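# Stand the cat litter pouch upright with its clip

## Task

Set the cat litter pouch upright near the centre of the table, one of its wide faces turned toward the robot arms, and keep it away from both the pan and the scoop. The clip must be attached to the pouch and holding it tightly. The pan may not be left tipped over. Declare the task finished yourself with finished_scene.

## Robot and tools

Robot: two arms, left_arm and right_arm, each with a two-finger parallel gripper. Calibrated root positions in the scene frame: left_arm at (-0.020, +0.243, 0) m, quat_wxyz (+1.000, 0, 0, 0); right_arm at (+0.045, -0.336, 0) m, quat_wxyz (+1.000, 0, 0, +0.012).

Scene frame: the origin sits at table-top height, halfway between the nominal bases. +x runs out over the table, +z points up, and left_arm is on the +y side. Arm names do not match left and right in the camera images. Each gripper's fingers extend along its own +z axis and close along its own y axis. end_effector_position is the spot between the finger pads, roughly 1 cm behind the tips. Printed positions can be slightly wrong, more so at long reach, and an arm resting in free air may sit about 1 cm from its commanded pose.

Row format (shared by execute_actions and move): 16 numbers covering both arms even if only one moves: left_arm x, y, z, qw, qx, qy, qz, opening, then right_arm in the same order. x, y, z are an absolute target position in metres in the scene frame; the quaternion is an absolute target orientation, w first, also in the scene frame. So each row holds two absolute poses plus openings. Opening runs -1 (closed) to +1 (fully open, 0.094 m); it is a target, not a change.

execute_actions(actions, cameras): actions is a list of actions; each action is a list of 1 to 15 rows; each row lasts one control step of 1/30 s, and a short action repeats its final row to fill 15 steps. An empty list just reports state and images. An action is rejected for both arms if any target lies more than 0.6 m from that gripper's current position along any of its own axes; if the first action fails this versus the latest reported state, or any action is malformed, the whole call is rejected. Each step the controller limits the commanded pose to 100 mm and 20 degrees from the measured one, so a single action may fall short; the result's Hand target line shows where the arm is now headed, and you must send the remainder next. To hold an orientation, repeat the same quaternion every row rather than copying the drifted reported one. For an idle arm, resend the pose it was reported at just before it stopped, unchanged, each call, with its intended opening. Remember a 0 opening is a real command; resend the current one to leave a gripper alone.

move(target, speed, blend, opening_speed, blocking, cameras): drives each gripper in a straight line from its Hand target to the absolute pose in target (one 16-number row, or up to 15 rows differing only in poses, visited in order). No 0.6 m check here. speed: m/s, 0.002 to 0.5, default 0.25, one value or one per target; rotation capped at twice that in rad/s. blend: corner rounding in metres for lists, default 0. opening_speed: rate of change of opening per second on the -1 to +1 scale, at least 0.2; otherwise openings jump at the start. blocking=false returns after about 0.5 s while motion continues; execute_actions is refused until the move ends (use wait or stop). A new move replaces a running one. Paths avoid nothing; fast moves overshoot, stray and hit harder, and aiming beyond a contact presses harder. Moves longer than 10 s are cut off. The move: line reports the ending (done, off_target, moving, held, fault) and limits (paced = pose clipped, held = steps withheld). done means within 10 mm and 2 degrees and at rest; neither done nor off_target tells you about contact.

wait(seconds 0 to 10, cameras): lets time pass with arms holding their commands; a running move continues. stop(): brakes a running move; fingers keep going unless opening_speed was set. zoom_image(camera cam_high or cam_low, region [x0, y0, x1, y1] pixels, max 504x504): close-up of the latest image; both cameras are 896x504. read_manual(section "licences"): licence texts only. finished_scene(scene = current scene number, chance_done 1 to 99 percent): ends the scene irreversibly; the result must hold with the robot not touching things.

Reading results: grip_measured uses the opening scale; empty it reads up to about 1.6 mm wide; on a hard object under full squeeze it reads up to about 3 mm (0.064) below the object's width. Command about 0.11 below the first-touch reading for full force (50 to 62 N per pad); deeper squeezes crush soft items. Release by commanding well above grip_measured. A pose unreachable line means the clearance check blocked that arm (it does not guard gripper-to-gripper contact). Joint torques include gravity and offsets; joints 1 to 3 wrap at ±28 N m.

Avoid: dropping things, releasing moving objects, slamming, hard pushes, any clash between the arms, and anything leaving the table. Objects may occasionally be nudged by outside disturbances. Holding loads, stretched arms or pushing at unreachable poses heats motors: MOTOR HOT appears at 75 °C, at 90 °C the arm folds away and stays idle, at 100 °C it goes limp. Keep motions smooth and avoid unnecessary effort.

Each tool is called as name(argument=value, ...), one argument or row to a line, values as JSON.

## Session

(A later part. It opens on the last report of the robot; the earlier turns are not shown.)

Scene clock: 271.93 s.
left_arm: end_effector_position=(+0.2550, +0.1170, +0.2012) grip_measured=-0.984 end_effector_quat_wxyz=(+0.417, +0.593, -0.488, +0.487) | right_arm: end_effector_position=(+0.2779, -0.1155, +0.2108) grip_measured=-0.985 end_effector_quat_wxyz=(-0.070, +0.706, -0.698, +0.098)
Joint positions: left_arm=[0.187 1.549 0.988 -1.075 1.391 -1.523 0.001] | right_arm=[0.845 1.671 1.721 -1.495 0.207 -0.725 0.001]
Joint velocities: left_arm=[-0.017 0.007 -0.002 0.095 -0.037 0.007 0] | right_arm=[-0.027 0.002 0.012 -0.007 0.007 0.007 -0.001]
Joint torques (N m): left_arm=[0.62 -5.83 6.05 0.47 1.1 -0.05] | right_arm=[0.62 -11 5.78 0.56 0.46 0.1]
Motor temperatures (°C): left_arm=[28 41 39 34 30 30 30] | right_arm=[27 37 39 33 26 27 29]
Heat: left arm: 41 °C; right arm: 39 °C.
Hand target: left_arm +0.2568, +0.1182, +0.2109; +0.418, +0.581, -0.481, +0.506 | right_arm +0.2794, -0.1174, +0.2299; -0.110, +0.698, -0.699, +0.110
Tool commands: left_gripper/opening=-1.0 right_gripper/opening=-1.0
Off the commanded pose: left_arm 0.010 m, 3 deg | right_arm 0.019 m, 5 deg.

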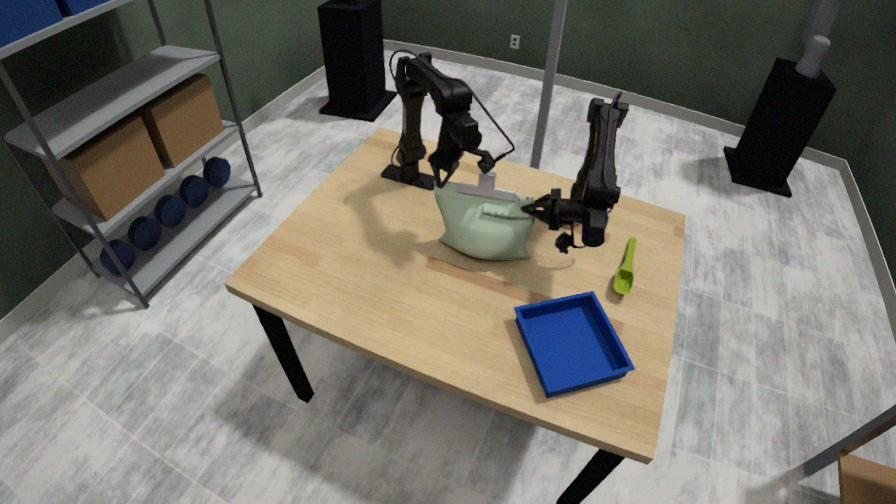

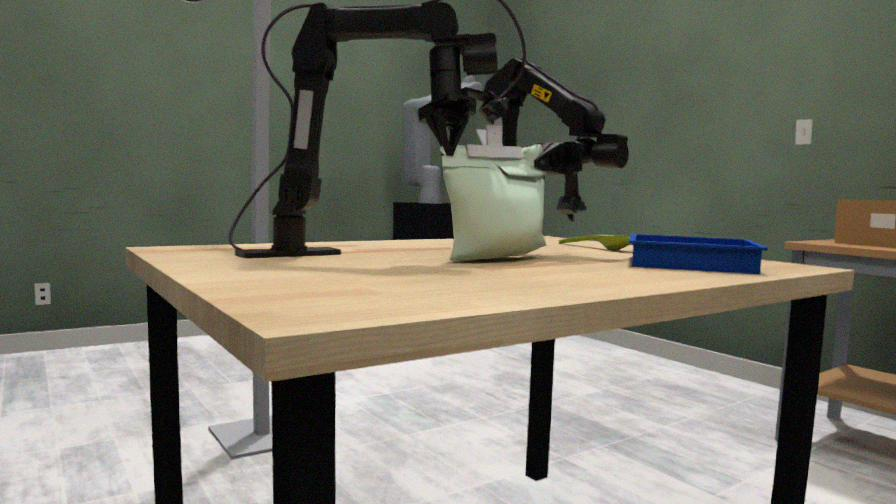

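zoom_image(
  camera="cam_low",
  region=[420, 110, 600, 270],
)

zoom_image(
  camera="cam_high",
  region=[420, 160, 560, 270],
)

Scaled by 2.800.

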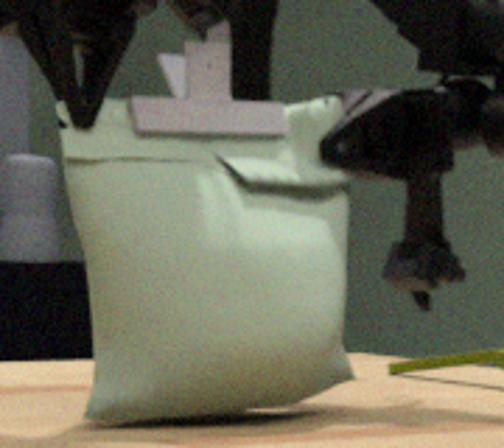

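Scaled by 3.600.

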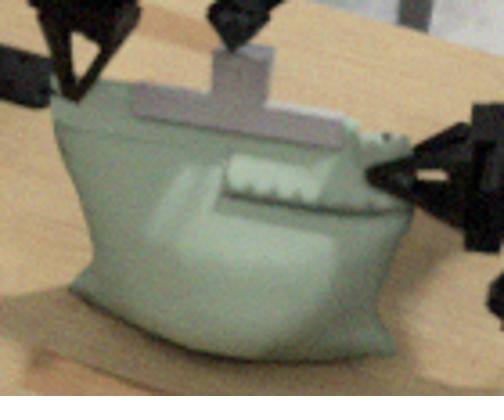

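move(
  target=[0.257, 0.118, 0.200, -0.41731, -0.58235, 0.48006, -0.50623, -1, 0.280, -0.117, 0.225, 0.11062, -0.69840, 0.69840, -0.11062, -1],
  speed=0.02,
)

zoom_image(
  camera="cam_low",
  region=[420, 110, 600, 270],
)

zoom_image(
  camera="cam_high",
  region=[420, 160, 560, 270],
)

Scene clock: 274.37 s.
left_arm: end_effector_position=(+0.2541, +0.1167, +0.1947) grip_measured=-0.984 end_effector_quat_wxyz=(+0.413, +0.589, -0.490, +0.491) | right_arm: end_effector_position=(+0.2781, -0.1155, +0.2063) grip_measured=-0.985 end_effector_quat_wxyz=(-0.071, +0.705, -0.699, +0.099)
Joint positions: left_arm=[0.187 1.549 0.959 -1.033 1.394 -1.524 0.001] | right_arm=[0.845 1.664 1.694 -1.473 0.208 -0.725 0.001]
Joint velocities: left_arm=[-0.022 -0.007 -0.027 -0.051 -0.007 -0.022 0] | right_arm=[-0.002 -0.007 -0.002 -0.007 0.022 0.007 0.001]
Joint torques (N m): left_arm=[0.69 -4.59 5.72 0.5 1.04 0.02] | right_arm=[0.76 -10.95 6.04 0.55 0.44 0.05]
Motor temperatures (°C): left_arm=[28 40 39 33 30 30 30] | right_arm=[27 38 39 33 26 27 29]
Heat: left arm: 40 °C; right arm: 39 °C.
Hand target: left_arm +0.2568, +0.1183, +0.2000; +0.418, +0.582, -0.481, +0.506 | right_arm +0.2796, -0.1174, +0.2252; -0.110, +0.699, -0.698, +0.110
Off the commanded pose: left_arm 0.006 m, 2 deg | right_arm 0.019 m, 5 deg.
move: off_target (right_arm)

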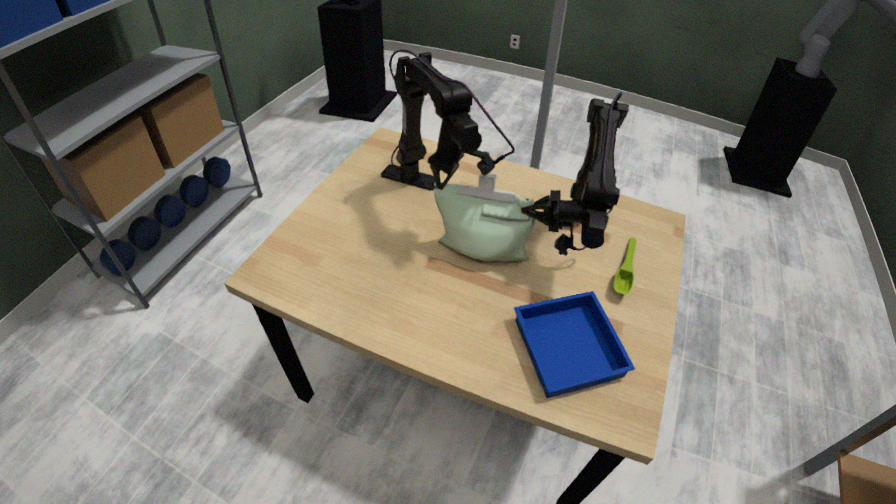

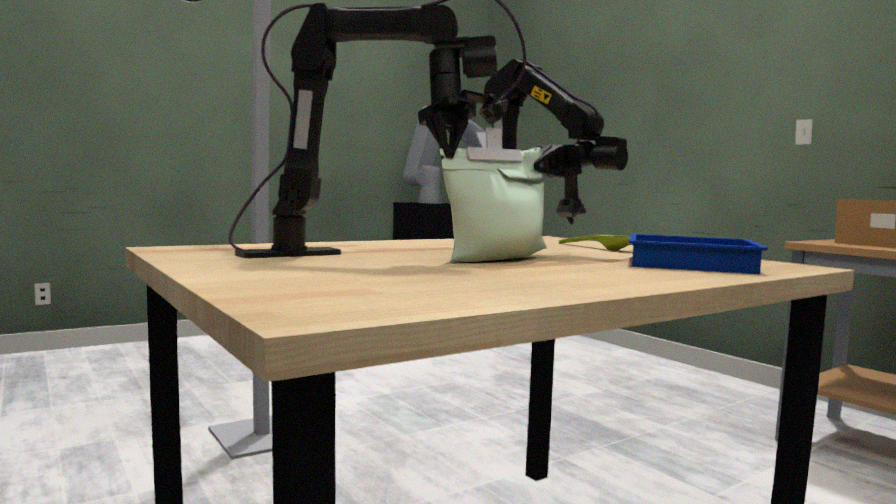

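Scaled by 2.800.

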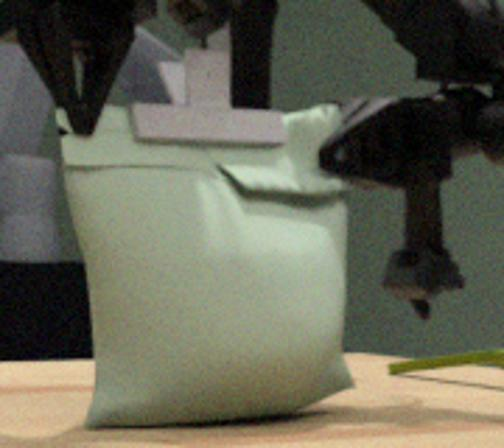

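Scaled by 3.600.

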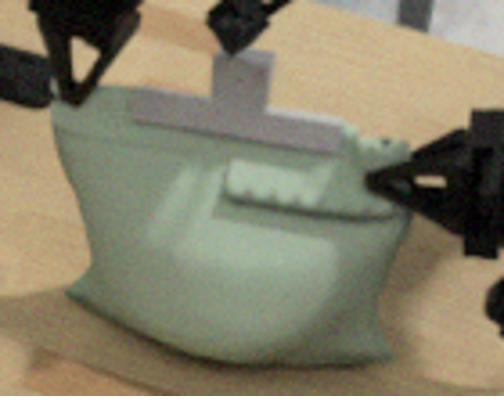

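move(
  target=[0.257, 0.118, 0.186, -0.41731, -0.58235, 0.48006, -0.50623, -1, 0.280, -0.117, 0.220, 0.11062, -0.69840, 0.69840, -0.11062, -1],
  speed=0.02,
)

zoom_image(
  camera="cam_low",
  region=[420, 110, 600, 270],
)

zoom_image(
  camera="cam_high",
  region=[420, 160, 560, 270],
)

Scene clock: 276.17 s.
left_arm: end_effector_position=(+0.2551, +0.1167, +0.1870) grip_measured=-0.984 end_effector_quat_wxyz=(+0.418, +0.584, -0.484, +0.500) | right_arm: end_effector_position=(+0.2791, -0.1144, +0.2033) grip_measured=-0.985 end_effector_quat_wxyz=(-0.077, +0.705, -0.698, +0.100)
Joint positions: left_arm=[0.189 1.565 0.923 -0.971 1.42 -1.531 0.001] | right_arm=[0.847 1.655 1.67 -1.446 0.212 -0.725 0.001]
Joint velocities: left_arm=[-0.002 -0.022 -0.002 -0.051 0.022 -0.066 0] | right_arm=[-0.007 -0.007 0.002 -0.022 0.007 0.066 -0.001]
Joint torques (N m): left_arm=[0.39 -4.44 5.19 0.54 0.73 -0.02] | right_arm=[0.62 -10.91 5.78 0.51 0.41 0.05]
Motor temperatures (°C): left_arm=[28 39 39 33 30 30 30] | right_arm=[27 39 38 33 26 27 29]
Heat: left arm: 39 °C; right arm: 39 °C.
Hand target: left_arm +0.2569, +0.1182, +0.1860; +0.418, +0.582, -0.481, +0.506 | right_arm +0.2797, -0.1171, +0.2200; -0.110, +0.699, -0.698, +0.110
Off the commanded pose: left_arm 0.003 m, 1 deg | right_arm 0.017 m, 4 deg.
move: off_target (right_arm)

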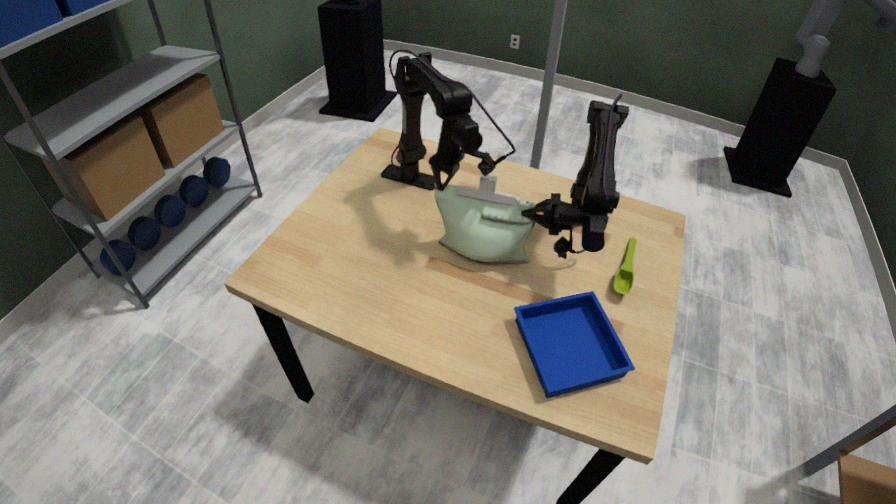

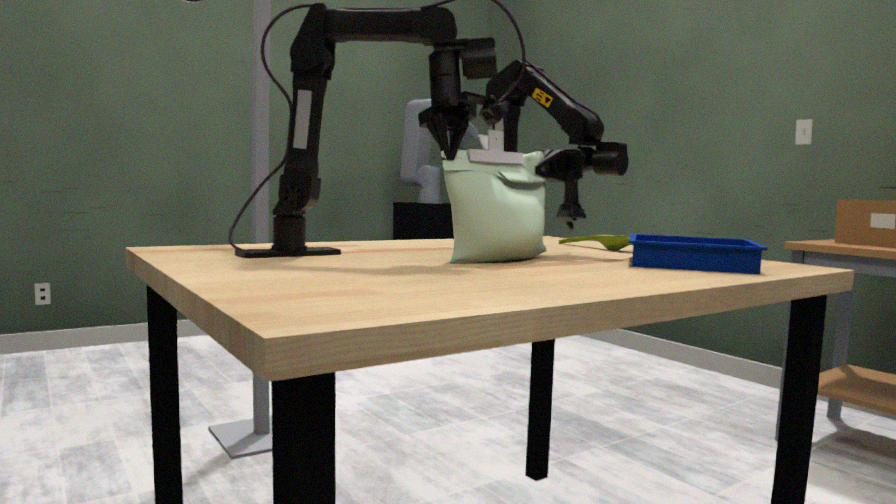

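Scaled by 2.800.

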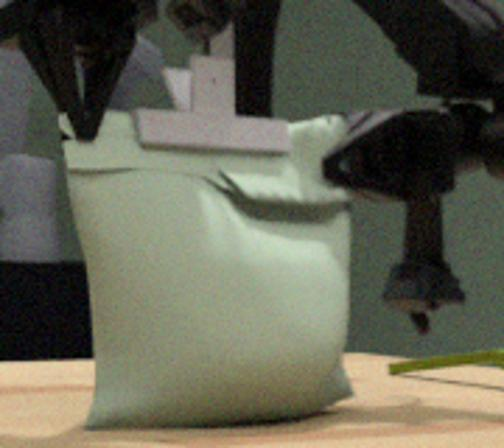

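Scaled by 3.600.

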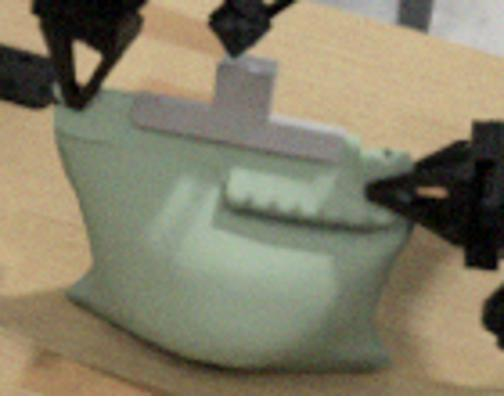

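move(
  target=[0.257, 0.118, 0.179, -0.41731, -0.58235, 0.48006, -0.50623, -1, 0.280, -0.117, 0.212, 0.11062, -0.69840, 0.69840, -0.11062, -1],
  speed=0.02,
)

zoom_image(
  camera="cam_low",
  region=[420, 110, 600, 270],
)

zoom_image(
  camera="cam_high",
  region=[420, 160, 560, 270],
)

Scene clock: 277.40 s.
left_arm: end_effector_position=(+0.2557, +0.1166, +0.1820) grip_measured=-0.984 end_effector_quat_wxyz=(+0.417, +0.581, -0.484, +0.504) | right_arm: end_effector_position=(+0.2801, -0.1142, +0.1993) grip_measured=-0.985 end_effector_quat_wxyz=(-0.085, +0.704, -0.698, +0.101)
Joint positions: left_arm=[0.189 1.572 0.903 -0.93 1.427 -1.539 0.001] | right_arm=[0.847 1.638 1.633 -1.409 0.216 -0.725 0.001]
Joint velocities: left_arm=[-0.027 -0.022 -0.007 -0.037 0.051 -0.037 0.001] | right_arm=[0.002 -0.002 -0.002 -0.051 0.022 0.037 0.001]
Joint torques (N m): left_arm=[0.4 -4.33 5.03 0.6 0.69 -0.03] | right_arm=[0.81 -10.13 5.5 0.52 0.37 0.06]
Motor temperatures (°C): left_arm=[28 39 39 33 30 30 30] | right_arm=[27 39 38 33 26 27 29]
Heat: left arm: 39 °C; right arm: 39 °C.
Hand target: left_arm +0.2568, +0.1180, +0.1789; +0.418, +0.582, -0.480, +0.506 | right_arm +0.2798, -0.1172, +0.2121; -0.110, +0.699, -0.698, +0.110
Off the commanded pose: left_arm 0.004 m, 1 deg | right_arm 0.013 m, 3 deg.
move: off_target (right_arm)

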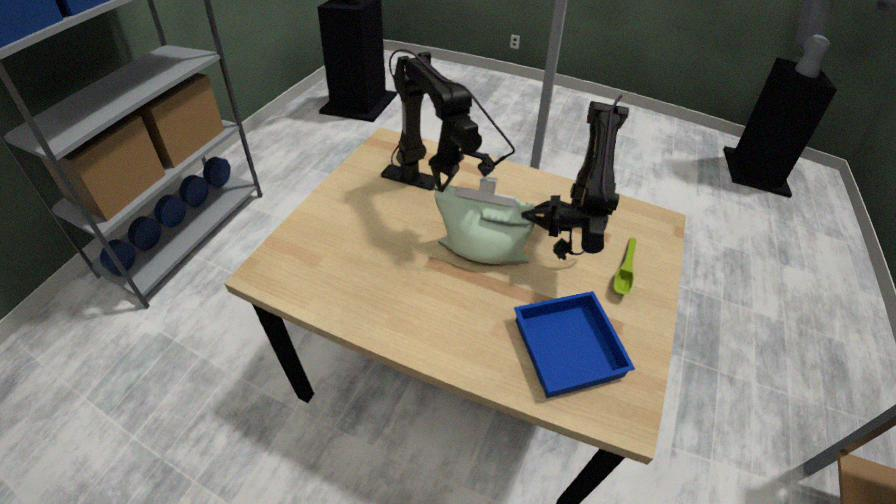

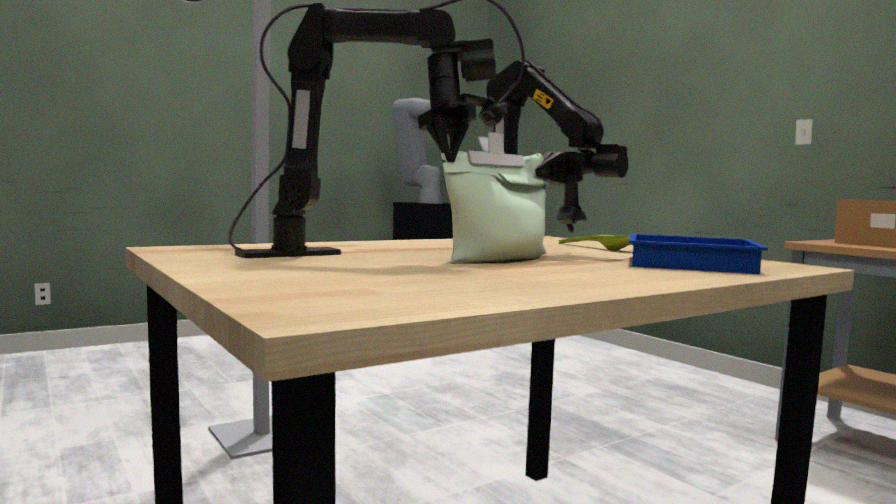

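Scaled by 2.800.

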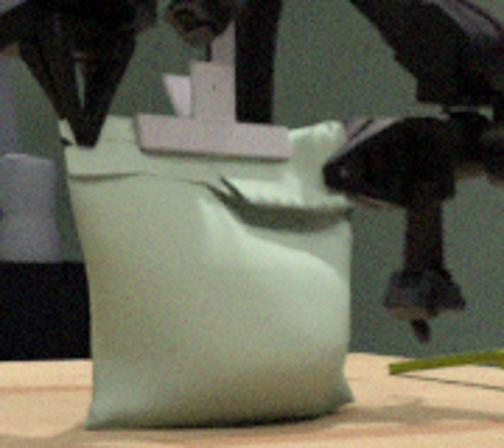

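Scaled by 3.600.

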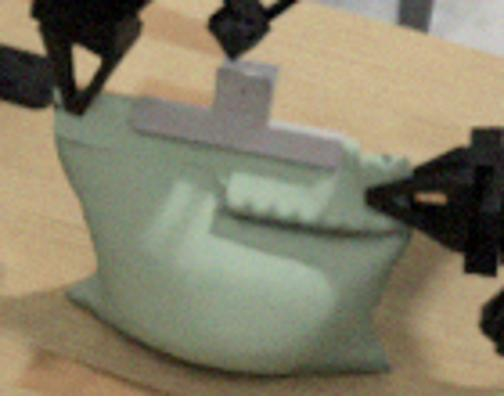

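move(
  target=[0.257, 0.118, 0.175, -0.41731, -0.58235, 0.48006, -0.50623, -1, 0.280, -0.117, 0.206, 0.11062, -0.69840, 0.69840, -0.11062, -1],
  speed=0.02,
)

zoom_image(
  camera="cam_low",
  region=[420, 110, 600, 270],
)

zoom_image(
  camera="cam_high",
  region=[420, 160, 560, 270],
)

Scene clock: 278.47 s.
left_arm: end_effector_position=(+0.2559, +0.1165, +0.1802) grip_measured=-0.984 end_effector_quat_wxyz=(+0.417, +0.579, -0.483, +0.507) | right_arm: end_effector_position=(+0.2806, -0.1147, +0.1966) grip_measured=-0.985 end_effector_quat_wxyz=(-0.090, +0.703, -0.698, +0.103)
Joint positions: left_arm=[0.189 1.575 0.893 -0.908 1.434 -1.544 0.001] | right_arm=[0.847 1.626 1.607 -1.385 0.219 -0.725 0.001]
Joint velocities: left_arm=[0.002 -0.012 -0.017 -0.022 -0.007 0.037 0] | right_arm=[0.002 0.002 0.002 0.037 -0.066 -0.051 0]
Joint torques (N m): left_arm=[0.44 -4.21 4.96 0.53 0.59 -0.06] | right_arm=[0.61 -9.31 5.39 0.52 0.32 0.03]
Motor temperatures (°C): left_arm=[28 39 39 33 30 30 30] | right_arm=[27 39 38 33 26 27 29]
Heat: left arm: 39 °C; right arm: 39 °C.
Hand target: left_arm +0.2568, +0.1180, +0.1750; +0.418, +0.582, -0.480, +0.506 | right_arm +0.2799, -0.1171, +0.2061; -0.110, +0.699, -0.698, +0.110
Off the commanded pose: left_arm 0.006 m, 1 deg | right_arm 0.010 m, 3 deg.
move: off_target (right_arm)

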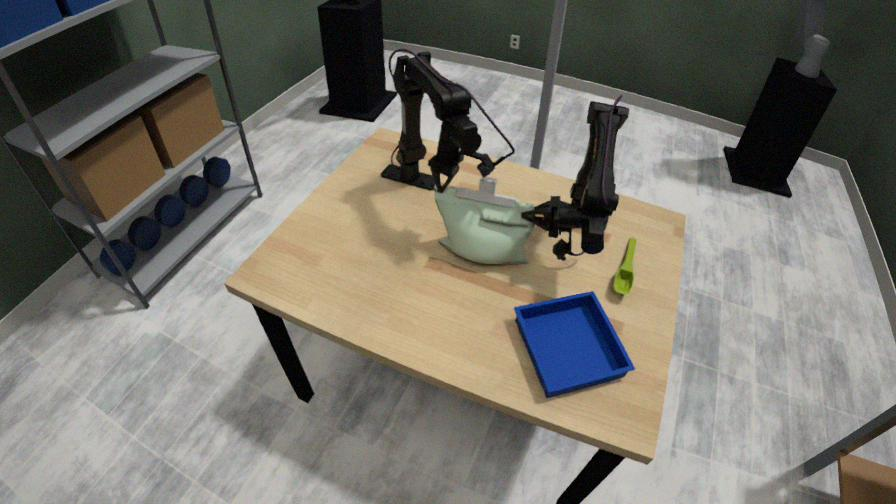

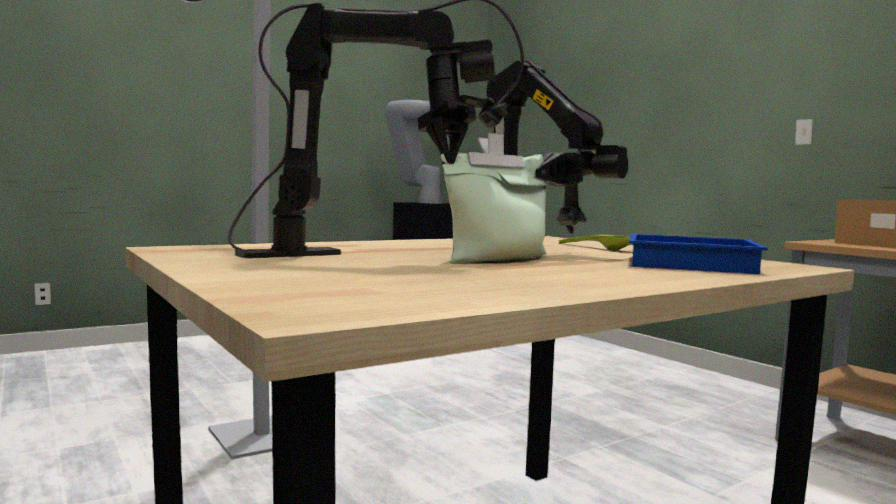

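Scaled by 2.800.

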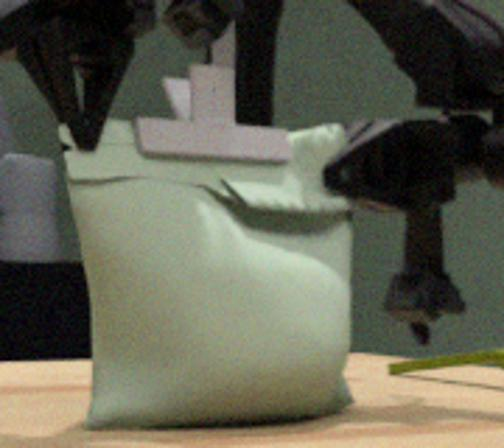

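Scaled by 3.600.

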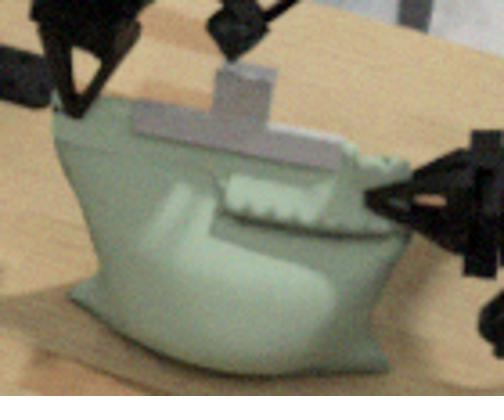

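move(
  target=[0.265, 0.118, 0.172, -0.41731, -0.58235, 0.48006, -0.50623, -1, 0.288, -0.117, 0.201, 0.11062, -0.69840, 0.69840, -0.11062, -1],
  speed=0.02,
)

zoom_image(
  camera="cam_low",
  region=[420, 110, 600, 270],
)

zoom_image(
  camera="cam_high",
  region=[420, 160, 560, 270],
)

Scene clock: 279.87 s.
left_arm: end_effector_position=(+0.2618, +0.1174, +0.1769) grip_measured=-0.984 end_effector_quat_wxyz=(+0.423, +0.580, -0.476, +0.508) | right_arm: end_effector_position=(+0.2842, -0.1134, +0.1955) grip_measured=-0.985 end_effector_quat_wxyz=(-0.096, +0.704, -0.696, +0.105)
Joint positions: left_arm=[0.189 1.597 0.893 -0.86 1.444 -1.584 0.001] | right_arm=[0.843 1.626 1.599 -1.365 0.224 -0.734 0.001]
Joint velocities: left_arm=[-0.012 0.007 -0.017 -0.022 -0.081 0.051 0] | right_arm=[-0.007 0.017 0.002 -0.051 -0.037 -0.066 0]
Joint torques (N m): left_arm=[0.03 -4.15 6.04 0.65 0.43 -0.01] | right_arm=[-0.96 -8.23 5.12 0.6 0.24 -0.05]
Motor temperatures (°C): left_arm=[28 38 39 33 30 30 30] | right_arm=[27 39 38 33 26 27 29]
Heat: left arm: 39 °C; right arm: 39 °C.
Hand target: left_arm +0.2647, +0.1180, +0.1719; +0.418, +0.582, -0.481, +0.506 | right_arm +0.2879, -0.1171, +0.2011; -0.111, +0.699, -0.698, +0.111
Off the commanded pose: left_arm 0.006 m, 1 deg | right_arm 0.008 m, 2 deg.
move: done

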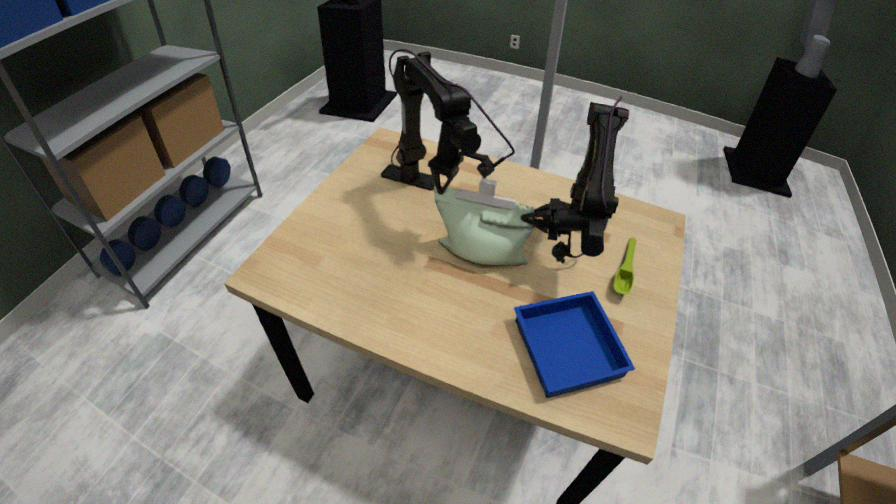

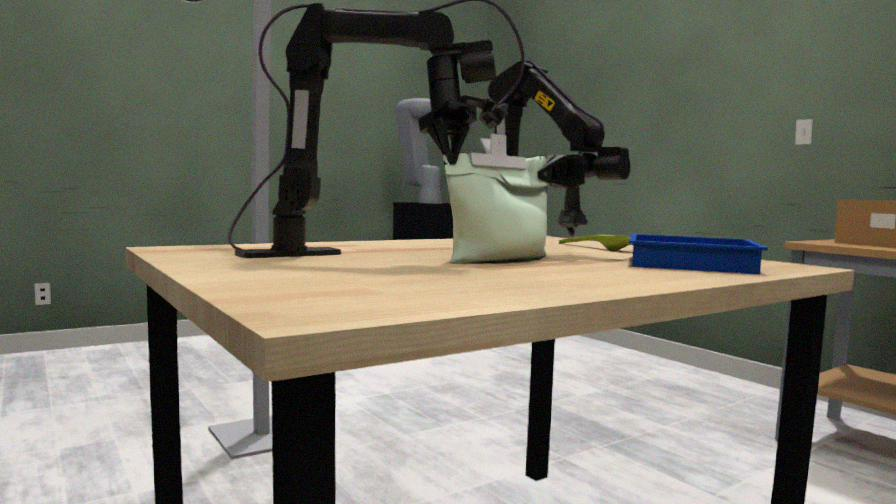

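Scaled by 2.800.

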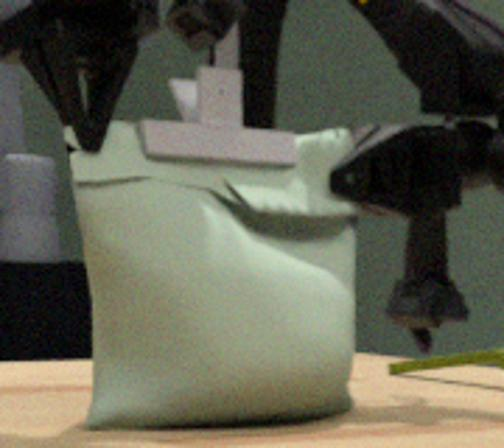

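Scaled by 3.600.

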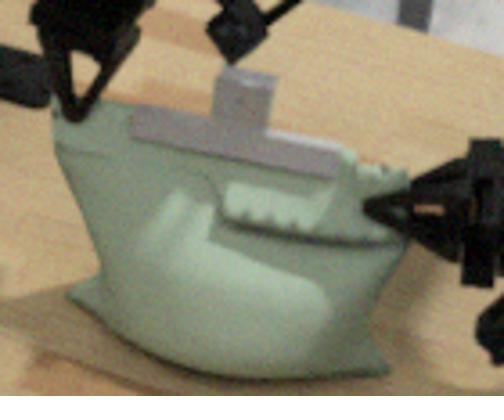

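move(
  target=[0.265, 0.118, 0.168, -0.41731, -0.58235, 0.48006, -0.50623, -1, 0.290, -0.117, 0.194, 0.11062, -0.69840, 0.69840, -0.11062, -1],
  speed=0.02,
)

zoom_image(
  camera="cam_low",
  region=[420, 110, 600, 270],
)

zoom_image(
  camera="cam_high",
  region=[420, 160, 560, 270],
)

Scene clock: 280.93 s.
left_arm: end_effector_position=(+0.2644, +0.1178, +0.1759) grip_measured=-0.984 end_effector_quat_wxyz=(+0.418, +0.576, -0.480, +0.513) | right_arm: end_effector_position=(+0.2889, -0.1139, +0.1906) grip_measured=-0.985 end_effector_quat_wxyz=(-0.099, +0.703, -0.696, +0.111)
Joint positions: left_arm=[0.189 1.603 0.893 -0.835 1.446 -1.587 0.001] | right_arm=[0.837 1.626 1.576 -1.334 0.235 -0.741 0.001]
Joint velocities: left_arm=[0.007 -0.002 0.012 -0.037 -0.037 -0.007 0] | right_arm=[-0.012 0.002 0.002 0.081 0.022 -0.007 -0.001]
Joint torques (N m): left_arm=[-0.14 -4.14 4.88 0.67 0.41 -0.03] | right_arm=[-1.09 -8.54 4.68 0.62 0.15 -0.06]
Motor temperatures (°C): left_arm=[28 38 39 33 30 30 30] | right_arm=[27 39 37 33 26 27 29]
Heat: left arm: 39 °C; right arm: 39 °C.
Hand target: left_arm +0.2646, +0.1180, +0.1681; +0.418, +0.582, -0.480, +0.506 | right_arm +0.2901, -0.1170, +0.1941; -0.111, +0.699, -0.698, +0.111
Off the commanded pose: left_arm 0.008 m, 1 deg | right_arm 0.005 m, 1 deg.
move: done

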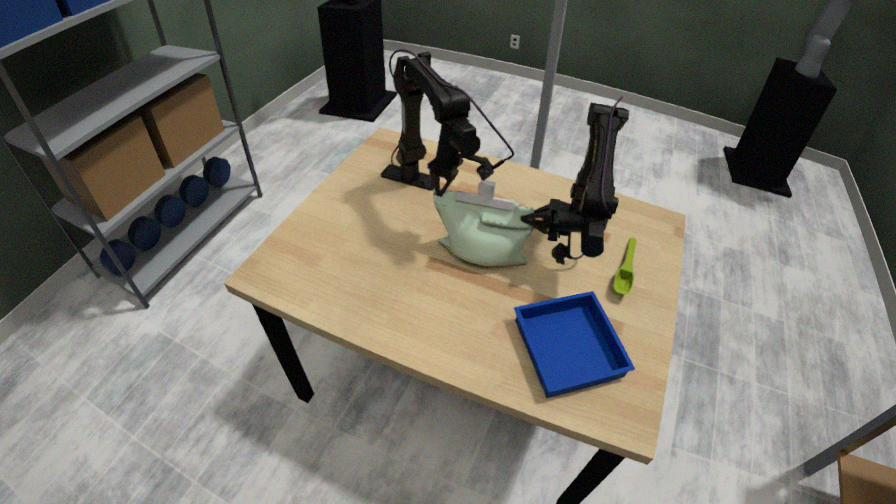

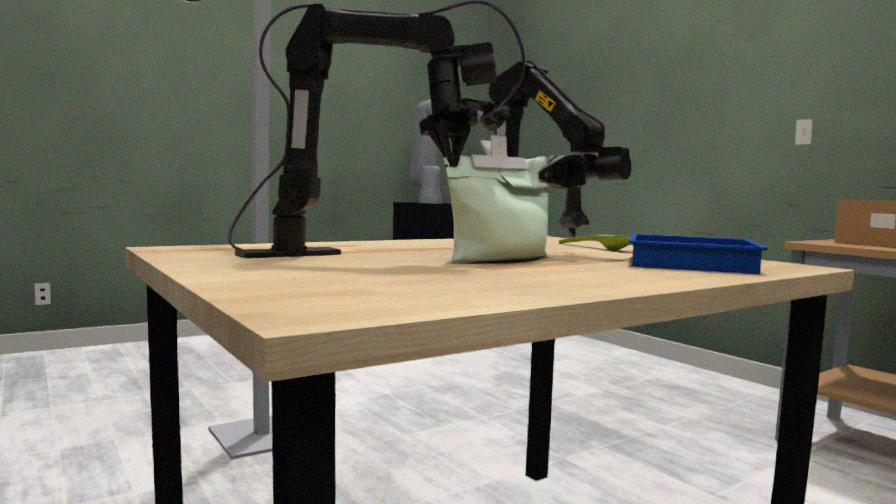

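Scaled by 2.800.

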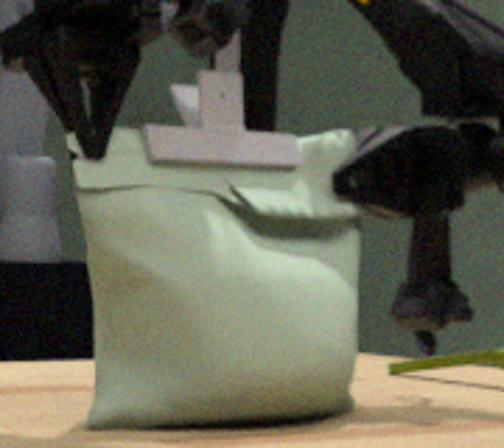

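Scaled by 3.600.

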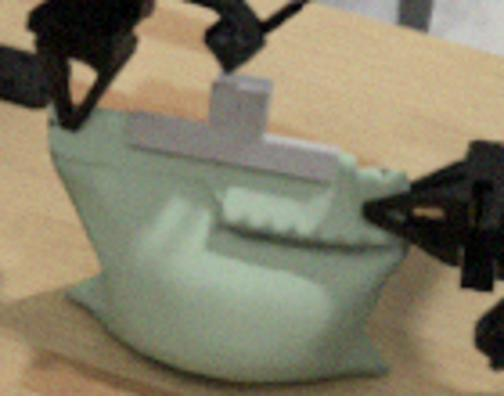

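move(
  target=[0.265, 0.118, 0.172, -0.41731, -0.58235, 0.48006, -0.50623, -1, 0.290, -0.117, 0.193, 0.11062, -0.69840, 0.69840, -0.11062, -0.88],
  speed=0.02,
  opening_speed=0.2,
)

zoom_image(
  camera="cam_low",
  region=[420, 110, 600, 270],
)

zoom_image(
  camera="cam_high",
  region=[420, 160, 560, 270],
)

Scene clock: 282.03 s.
left_arm: end_effector_position=(+0.2644, +0.1178, +0.1759) grip_measured=-0.984 end_effector_quat_wxyz=(+0.420, +0.578, -0.478, +0.511) | right_arm: end_effector_position=(+0.2894, -0.1134, +0.1907) grip_measured=-0.882 end_effector_quat_wxyz=(-0.101, +0.702, -0.696, +0.111)
Joint positions: left_arm=[0.189 1.603 0.893 -0.835 1.446 -1.595 0.001] | right_arm=[0.837 1.626 1.576 -1.331 0.235 -0.741 0.006]
Joint velocities: left_arm=[-0.022 -0.002 0.002 0.095 -0.066 0.007 0] | right_arm=[-0.007 0.007 0.017 -0.095 -0.066 0.007 0]
Joint torques (N m): left_arm=[-0.05 -4.82 5.59 0.51 0.45 -0.06] | right_arm=[-0.72 -8.58 4.27 0.59 0.13 -0.07]
Motor temperatures (°C): left_arm=[28 38 39 33 30 30 30] | right_arm=[27 39 37 33 26 27 29]
Heat: left arm: 39 °C; right arm: 39 °C.
Hand target: left_arm +0.2649, +0.1180, +0.1720; +0.417, +0.582, -0.480, +0.506 | right_arm +0.2900, -0.1171, +0.1931; -0.110, +0.698, -0.698, +0.111
Off the commanded pose: left_arm 0.004 m, 1 deg | right_arm 0.004 m, 1 deg.
move: done

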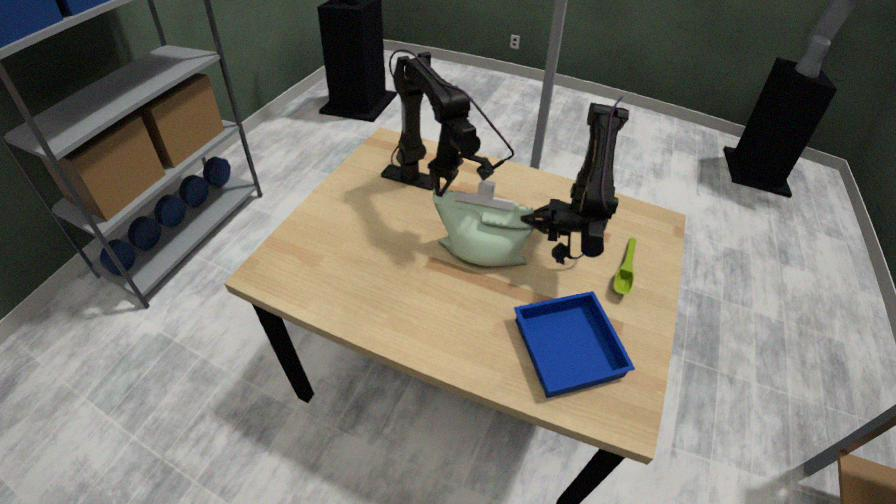

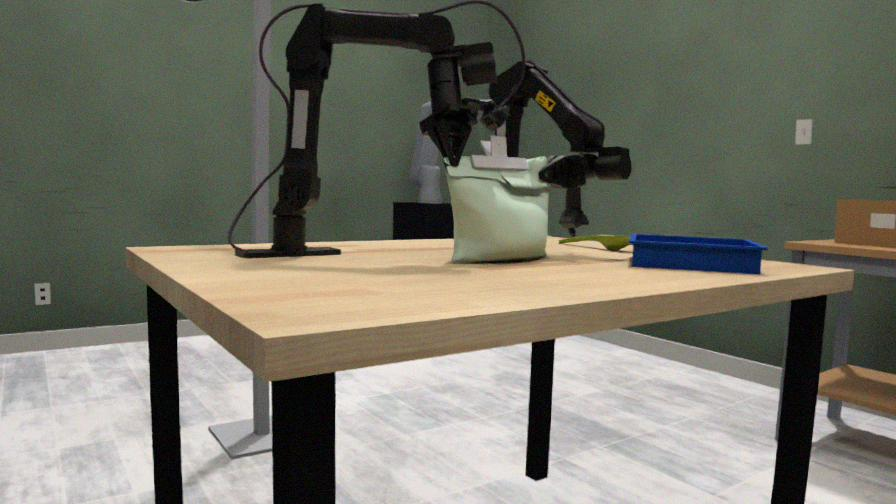

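Scaled by 2.800.

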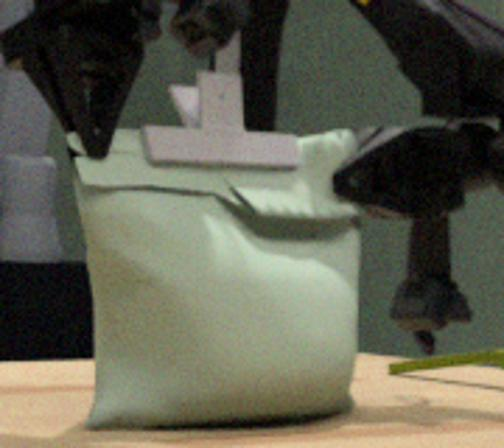

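Scaled by 3.600.

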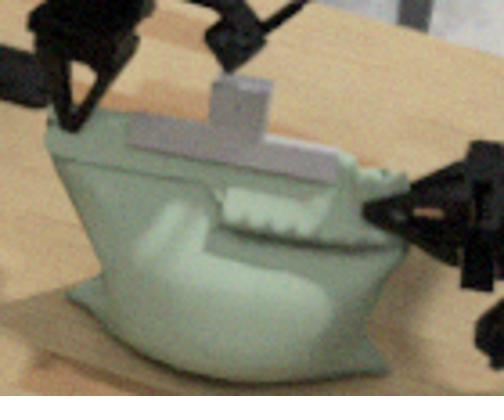

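move(
  target=[0.265, 0.118, 0.172, -0.41731, -0.58235, 0.48006, -0.50623, -1, 0.290, -0.117, 0.193, 0.11062, -0.69840, 0.69840, -0.11062, -0.5],
  speed=0.02,
  opening_speed=0.3,
)

zoom_image(
  camera="cam_low",
  region=[420, 110, 600, 270],
)

zoom_image(
  camera="cam_high",
  region=[420, 160, 560, 270],
)

Scene clock: 283.67 s.
left_arm: end_effector_position=(+0.2644, +0.1178, +0.1759) grip_measured=-0.984 end_effector_quat_wxyz=(+0.420, +0.578, -0.477, +0.511) | right_arm: end_effector_position=(+0.2899, -0.1128, +0.1909) grip_measured=-0.502 end_effector_quat_wxyz=(-0.103, +0.702, -0.696, +0.111)
Joint positions: left_arm=[0.189 1.603 0.893 -0.835 1.446 -1.595 0.001] | right_arm=[0.837 1.626 1.576 -1.328 0.235 -0.741 0.023]
Joint velocities: left_arm=[-0.017 0.012 -0.012 0.007 0.022 -0.007 0] | right_arm=[-0.002 -0.012 -0.022 -0.125 -0.007 -0.066 -0.001]
Joint torques (N m): left_arm=[-0.13 -5.14 5.72 0.56 0.45 0] | right_arm=[-0.77 -8.54 4.44 0.64 0.07 -0.08]
Motor temperatures (°C): left_arm=[28 38 39 33 30 30 30] | right_arm=[27 39 37 33 26 27 29]
Heat: left arm: 39 °C; right arm: 39 °C.
Hand target: left_arm +0.2649, +0.1180, +0.1720; +0.417, +0.582, -0.480, +0.506 | right_arm +0.2900, -0.1170, +0.1931; -0.110, +0.698, -0.698, +0.111
Off the commanded pose: left_arm 0.004 m, 1 deg | right_arm 0.005 m, 1 deg.
move: done

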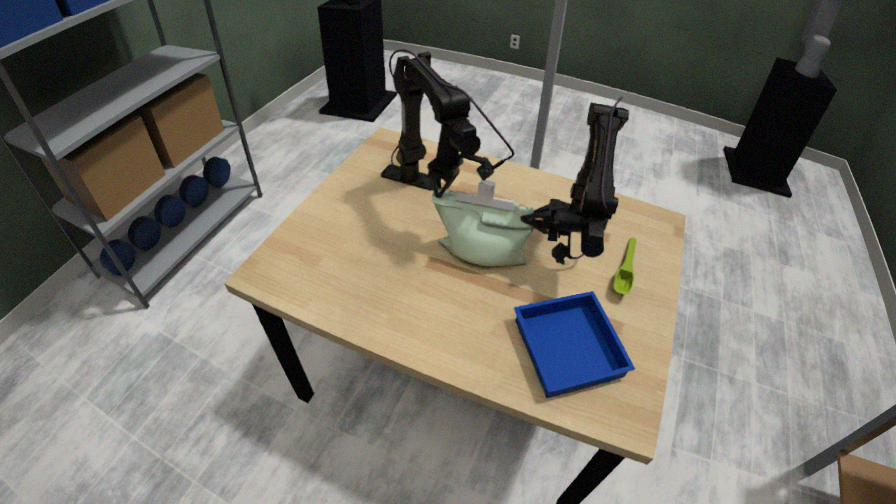

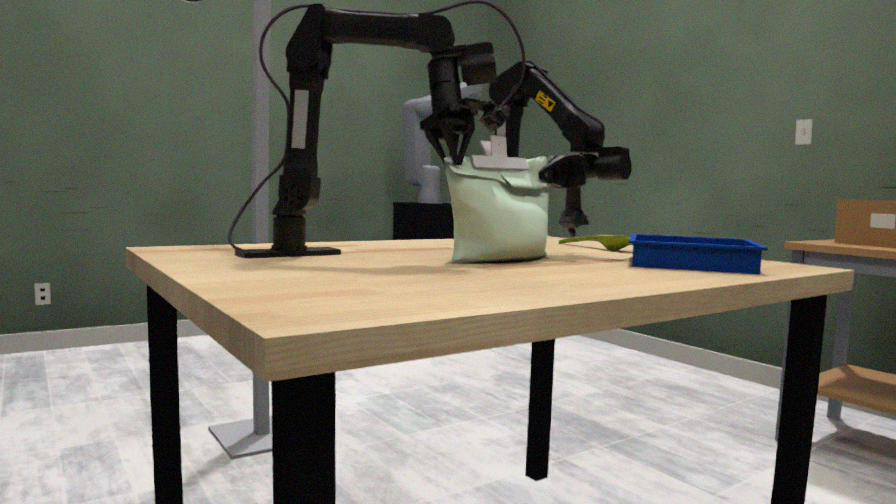

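Scaled by 2.800.

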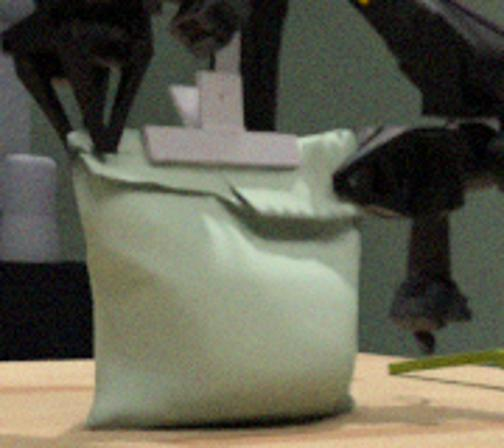

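Scaled by 3.600.

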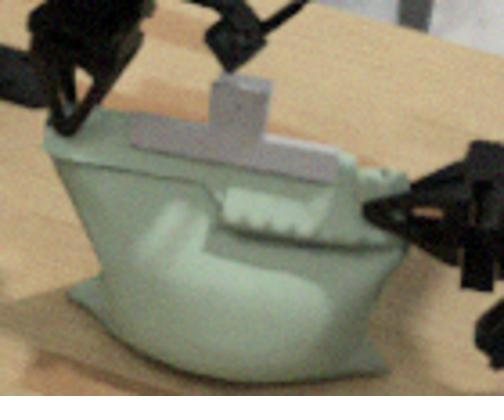

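move(
  target=[0.265, 0.118, 0.174, -0.41731, -0.58235, 0.48006, -0.50623, -0.88, 0.290, -0.117, 0.193, 0.11062, -0.69840, 0.69840, -0.11062, -0.4],
  speed=0.02,
  opening_speed=0.2,
)

zoom_image(
  camera="cam_low",
  region=[420, 110, 600, 270],
)

zoom_image(
  camera="cam_high",
  region=[420, 160, 560, 270],
)

Scene clock: 284.70 s.
left_arm: end_effector_position=(+0.2645, +0.1184, +0.1735) grip_measured=-0.881 end_effector_quat_wxyz=(+0.418, +0.583, -0.479, +0.507) | right_arm: end_effector_position=(+0.2900, -0.1127, +0.1909) grip_measured=-0.402 end_effector_quat_wxyz=(-0.103, +0.702, -0.696, +0.111)
Joint positions: left_arm=[0.19 1.603 0.893 -0.835 1.433 -1.598 0.006] | right_arm=[0.837 1.626 1.576 -1.327 0.235 -0.741 0.028]
Joint velocities: left_arm=[-0.022 -0.007 -0.027 -0.022 0.007 0.007 -0.001] | right_arm=[0.002 -0.002 0.002 -0.022 0.022 -0.051 0]
Joint torques (N m): left_arm=[-0.06 -5.12 6.08 0.52 0.6 -0.02] | right_arm=[-0.92 -8.44 4.22 0.58 0.1 0]
Motor temperatures (°C): left_arm=[28 37 39 33 30 30 30] | right_arm=[27 39 37 33 26 27 29]
Heat: left arm: 39 °C; right arm: 39 °C.
Hand target: left_arm +0.2649, +0.1179, +0.1740; +0.417, +0.582, -0.480, +0.506 | right_arm +0.2900, -0.1169, +0.1930; -0.110, +0.698, -0.698, +0.111
Off the commanded pose: left_arm 0.001 m, 0 deg | right_arm 0.005 m, 1 deg.
move: done

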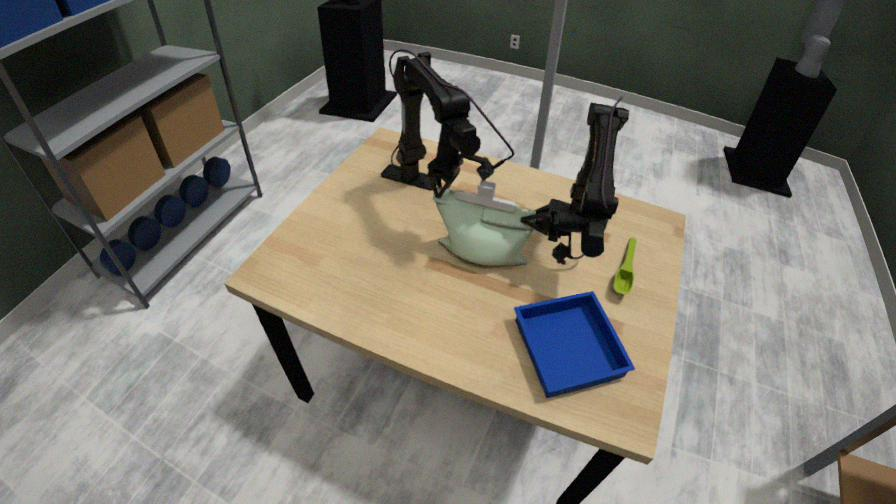

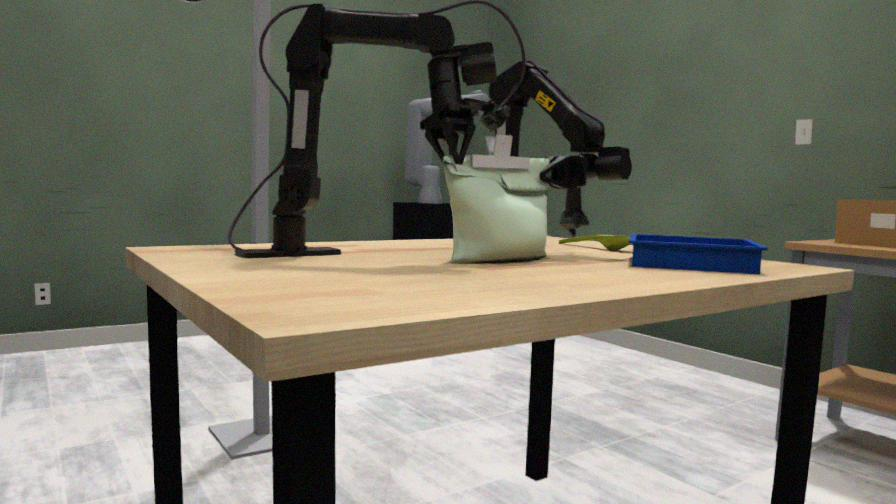

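Scaled by 2.800.

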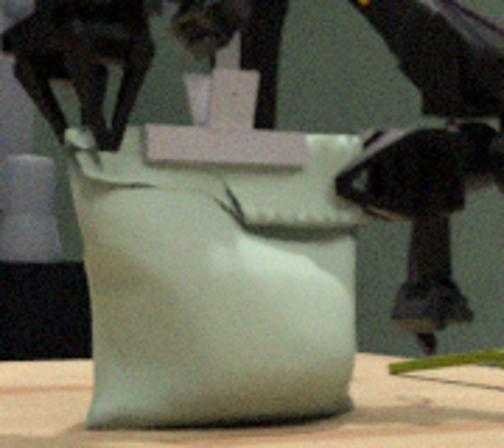

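Scaled by 3.600.

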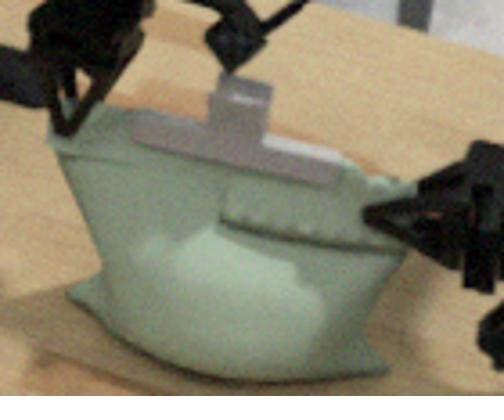

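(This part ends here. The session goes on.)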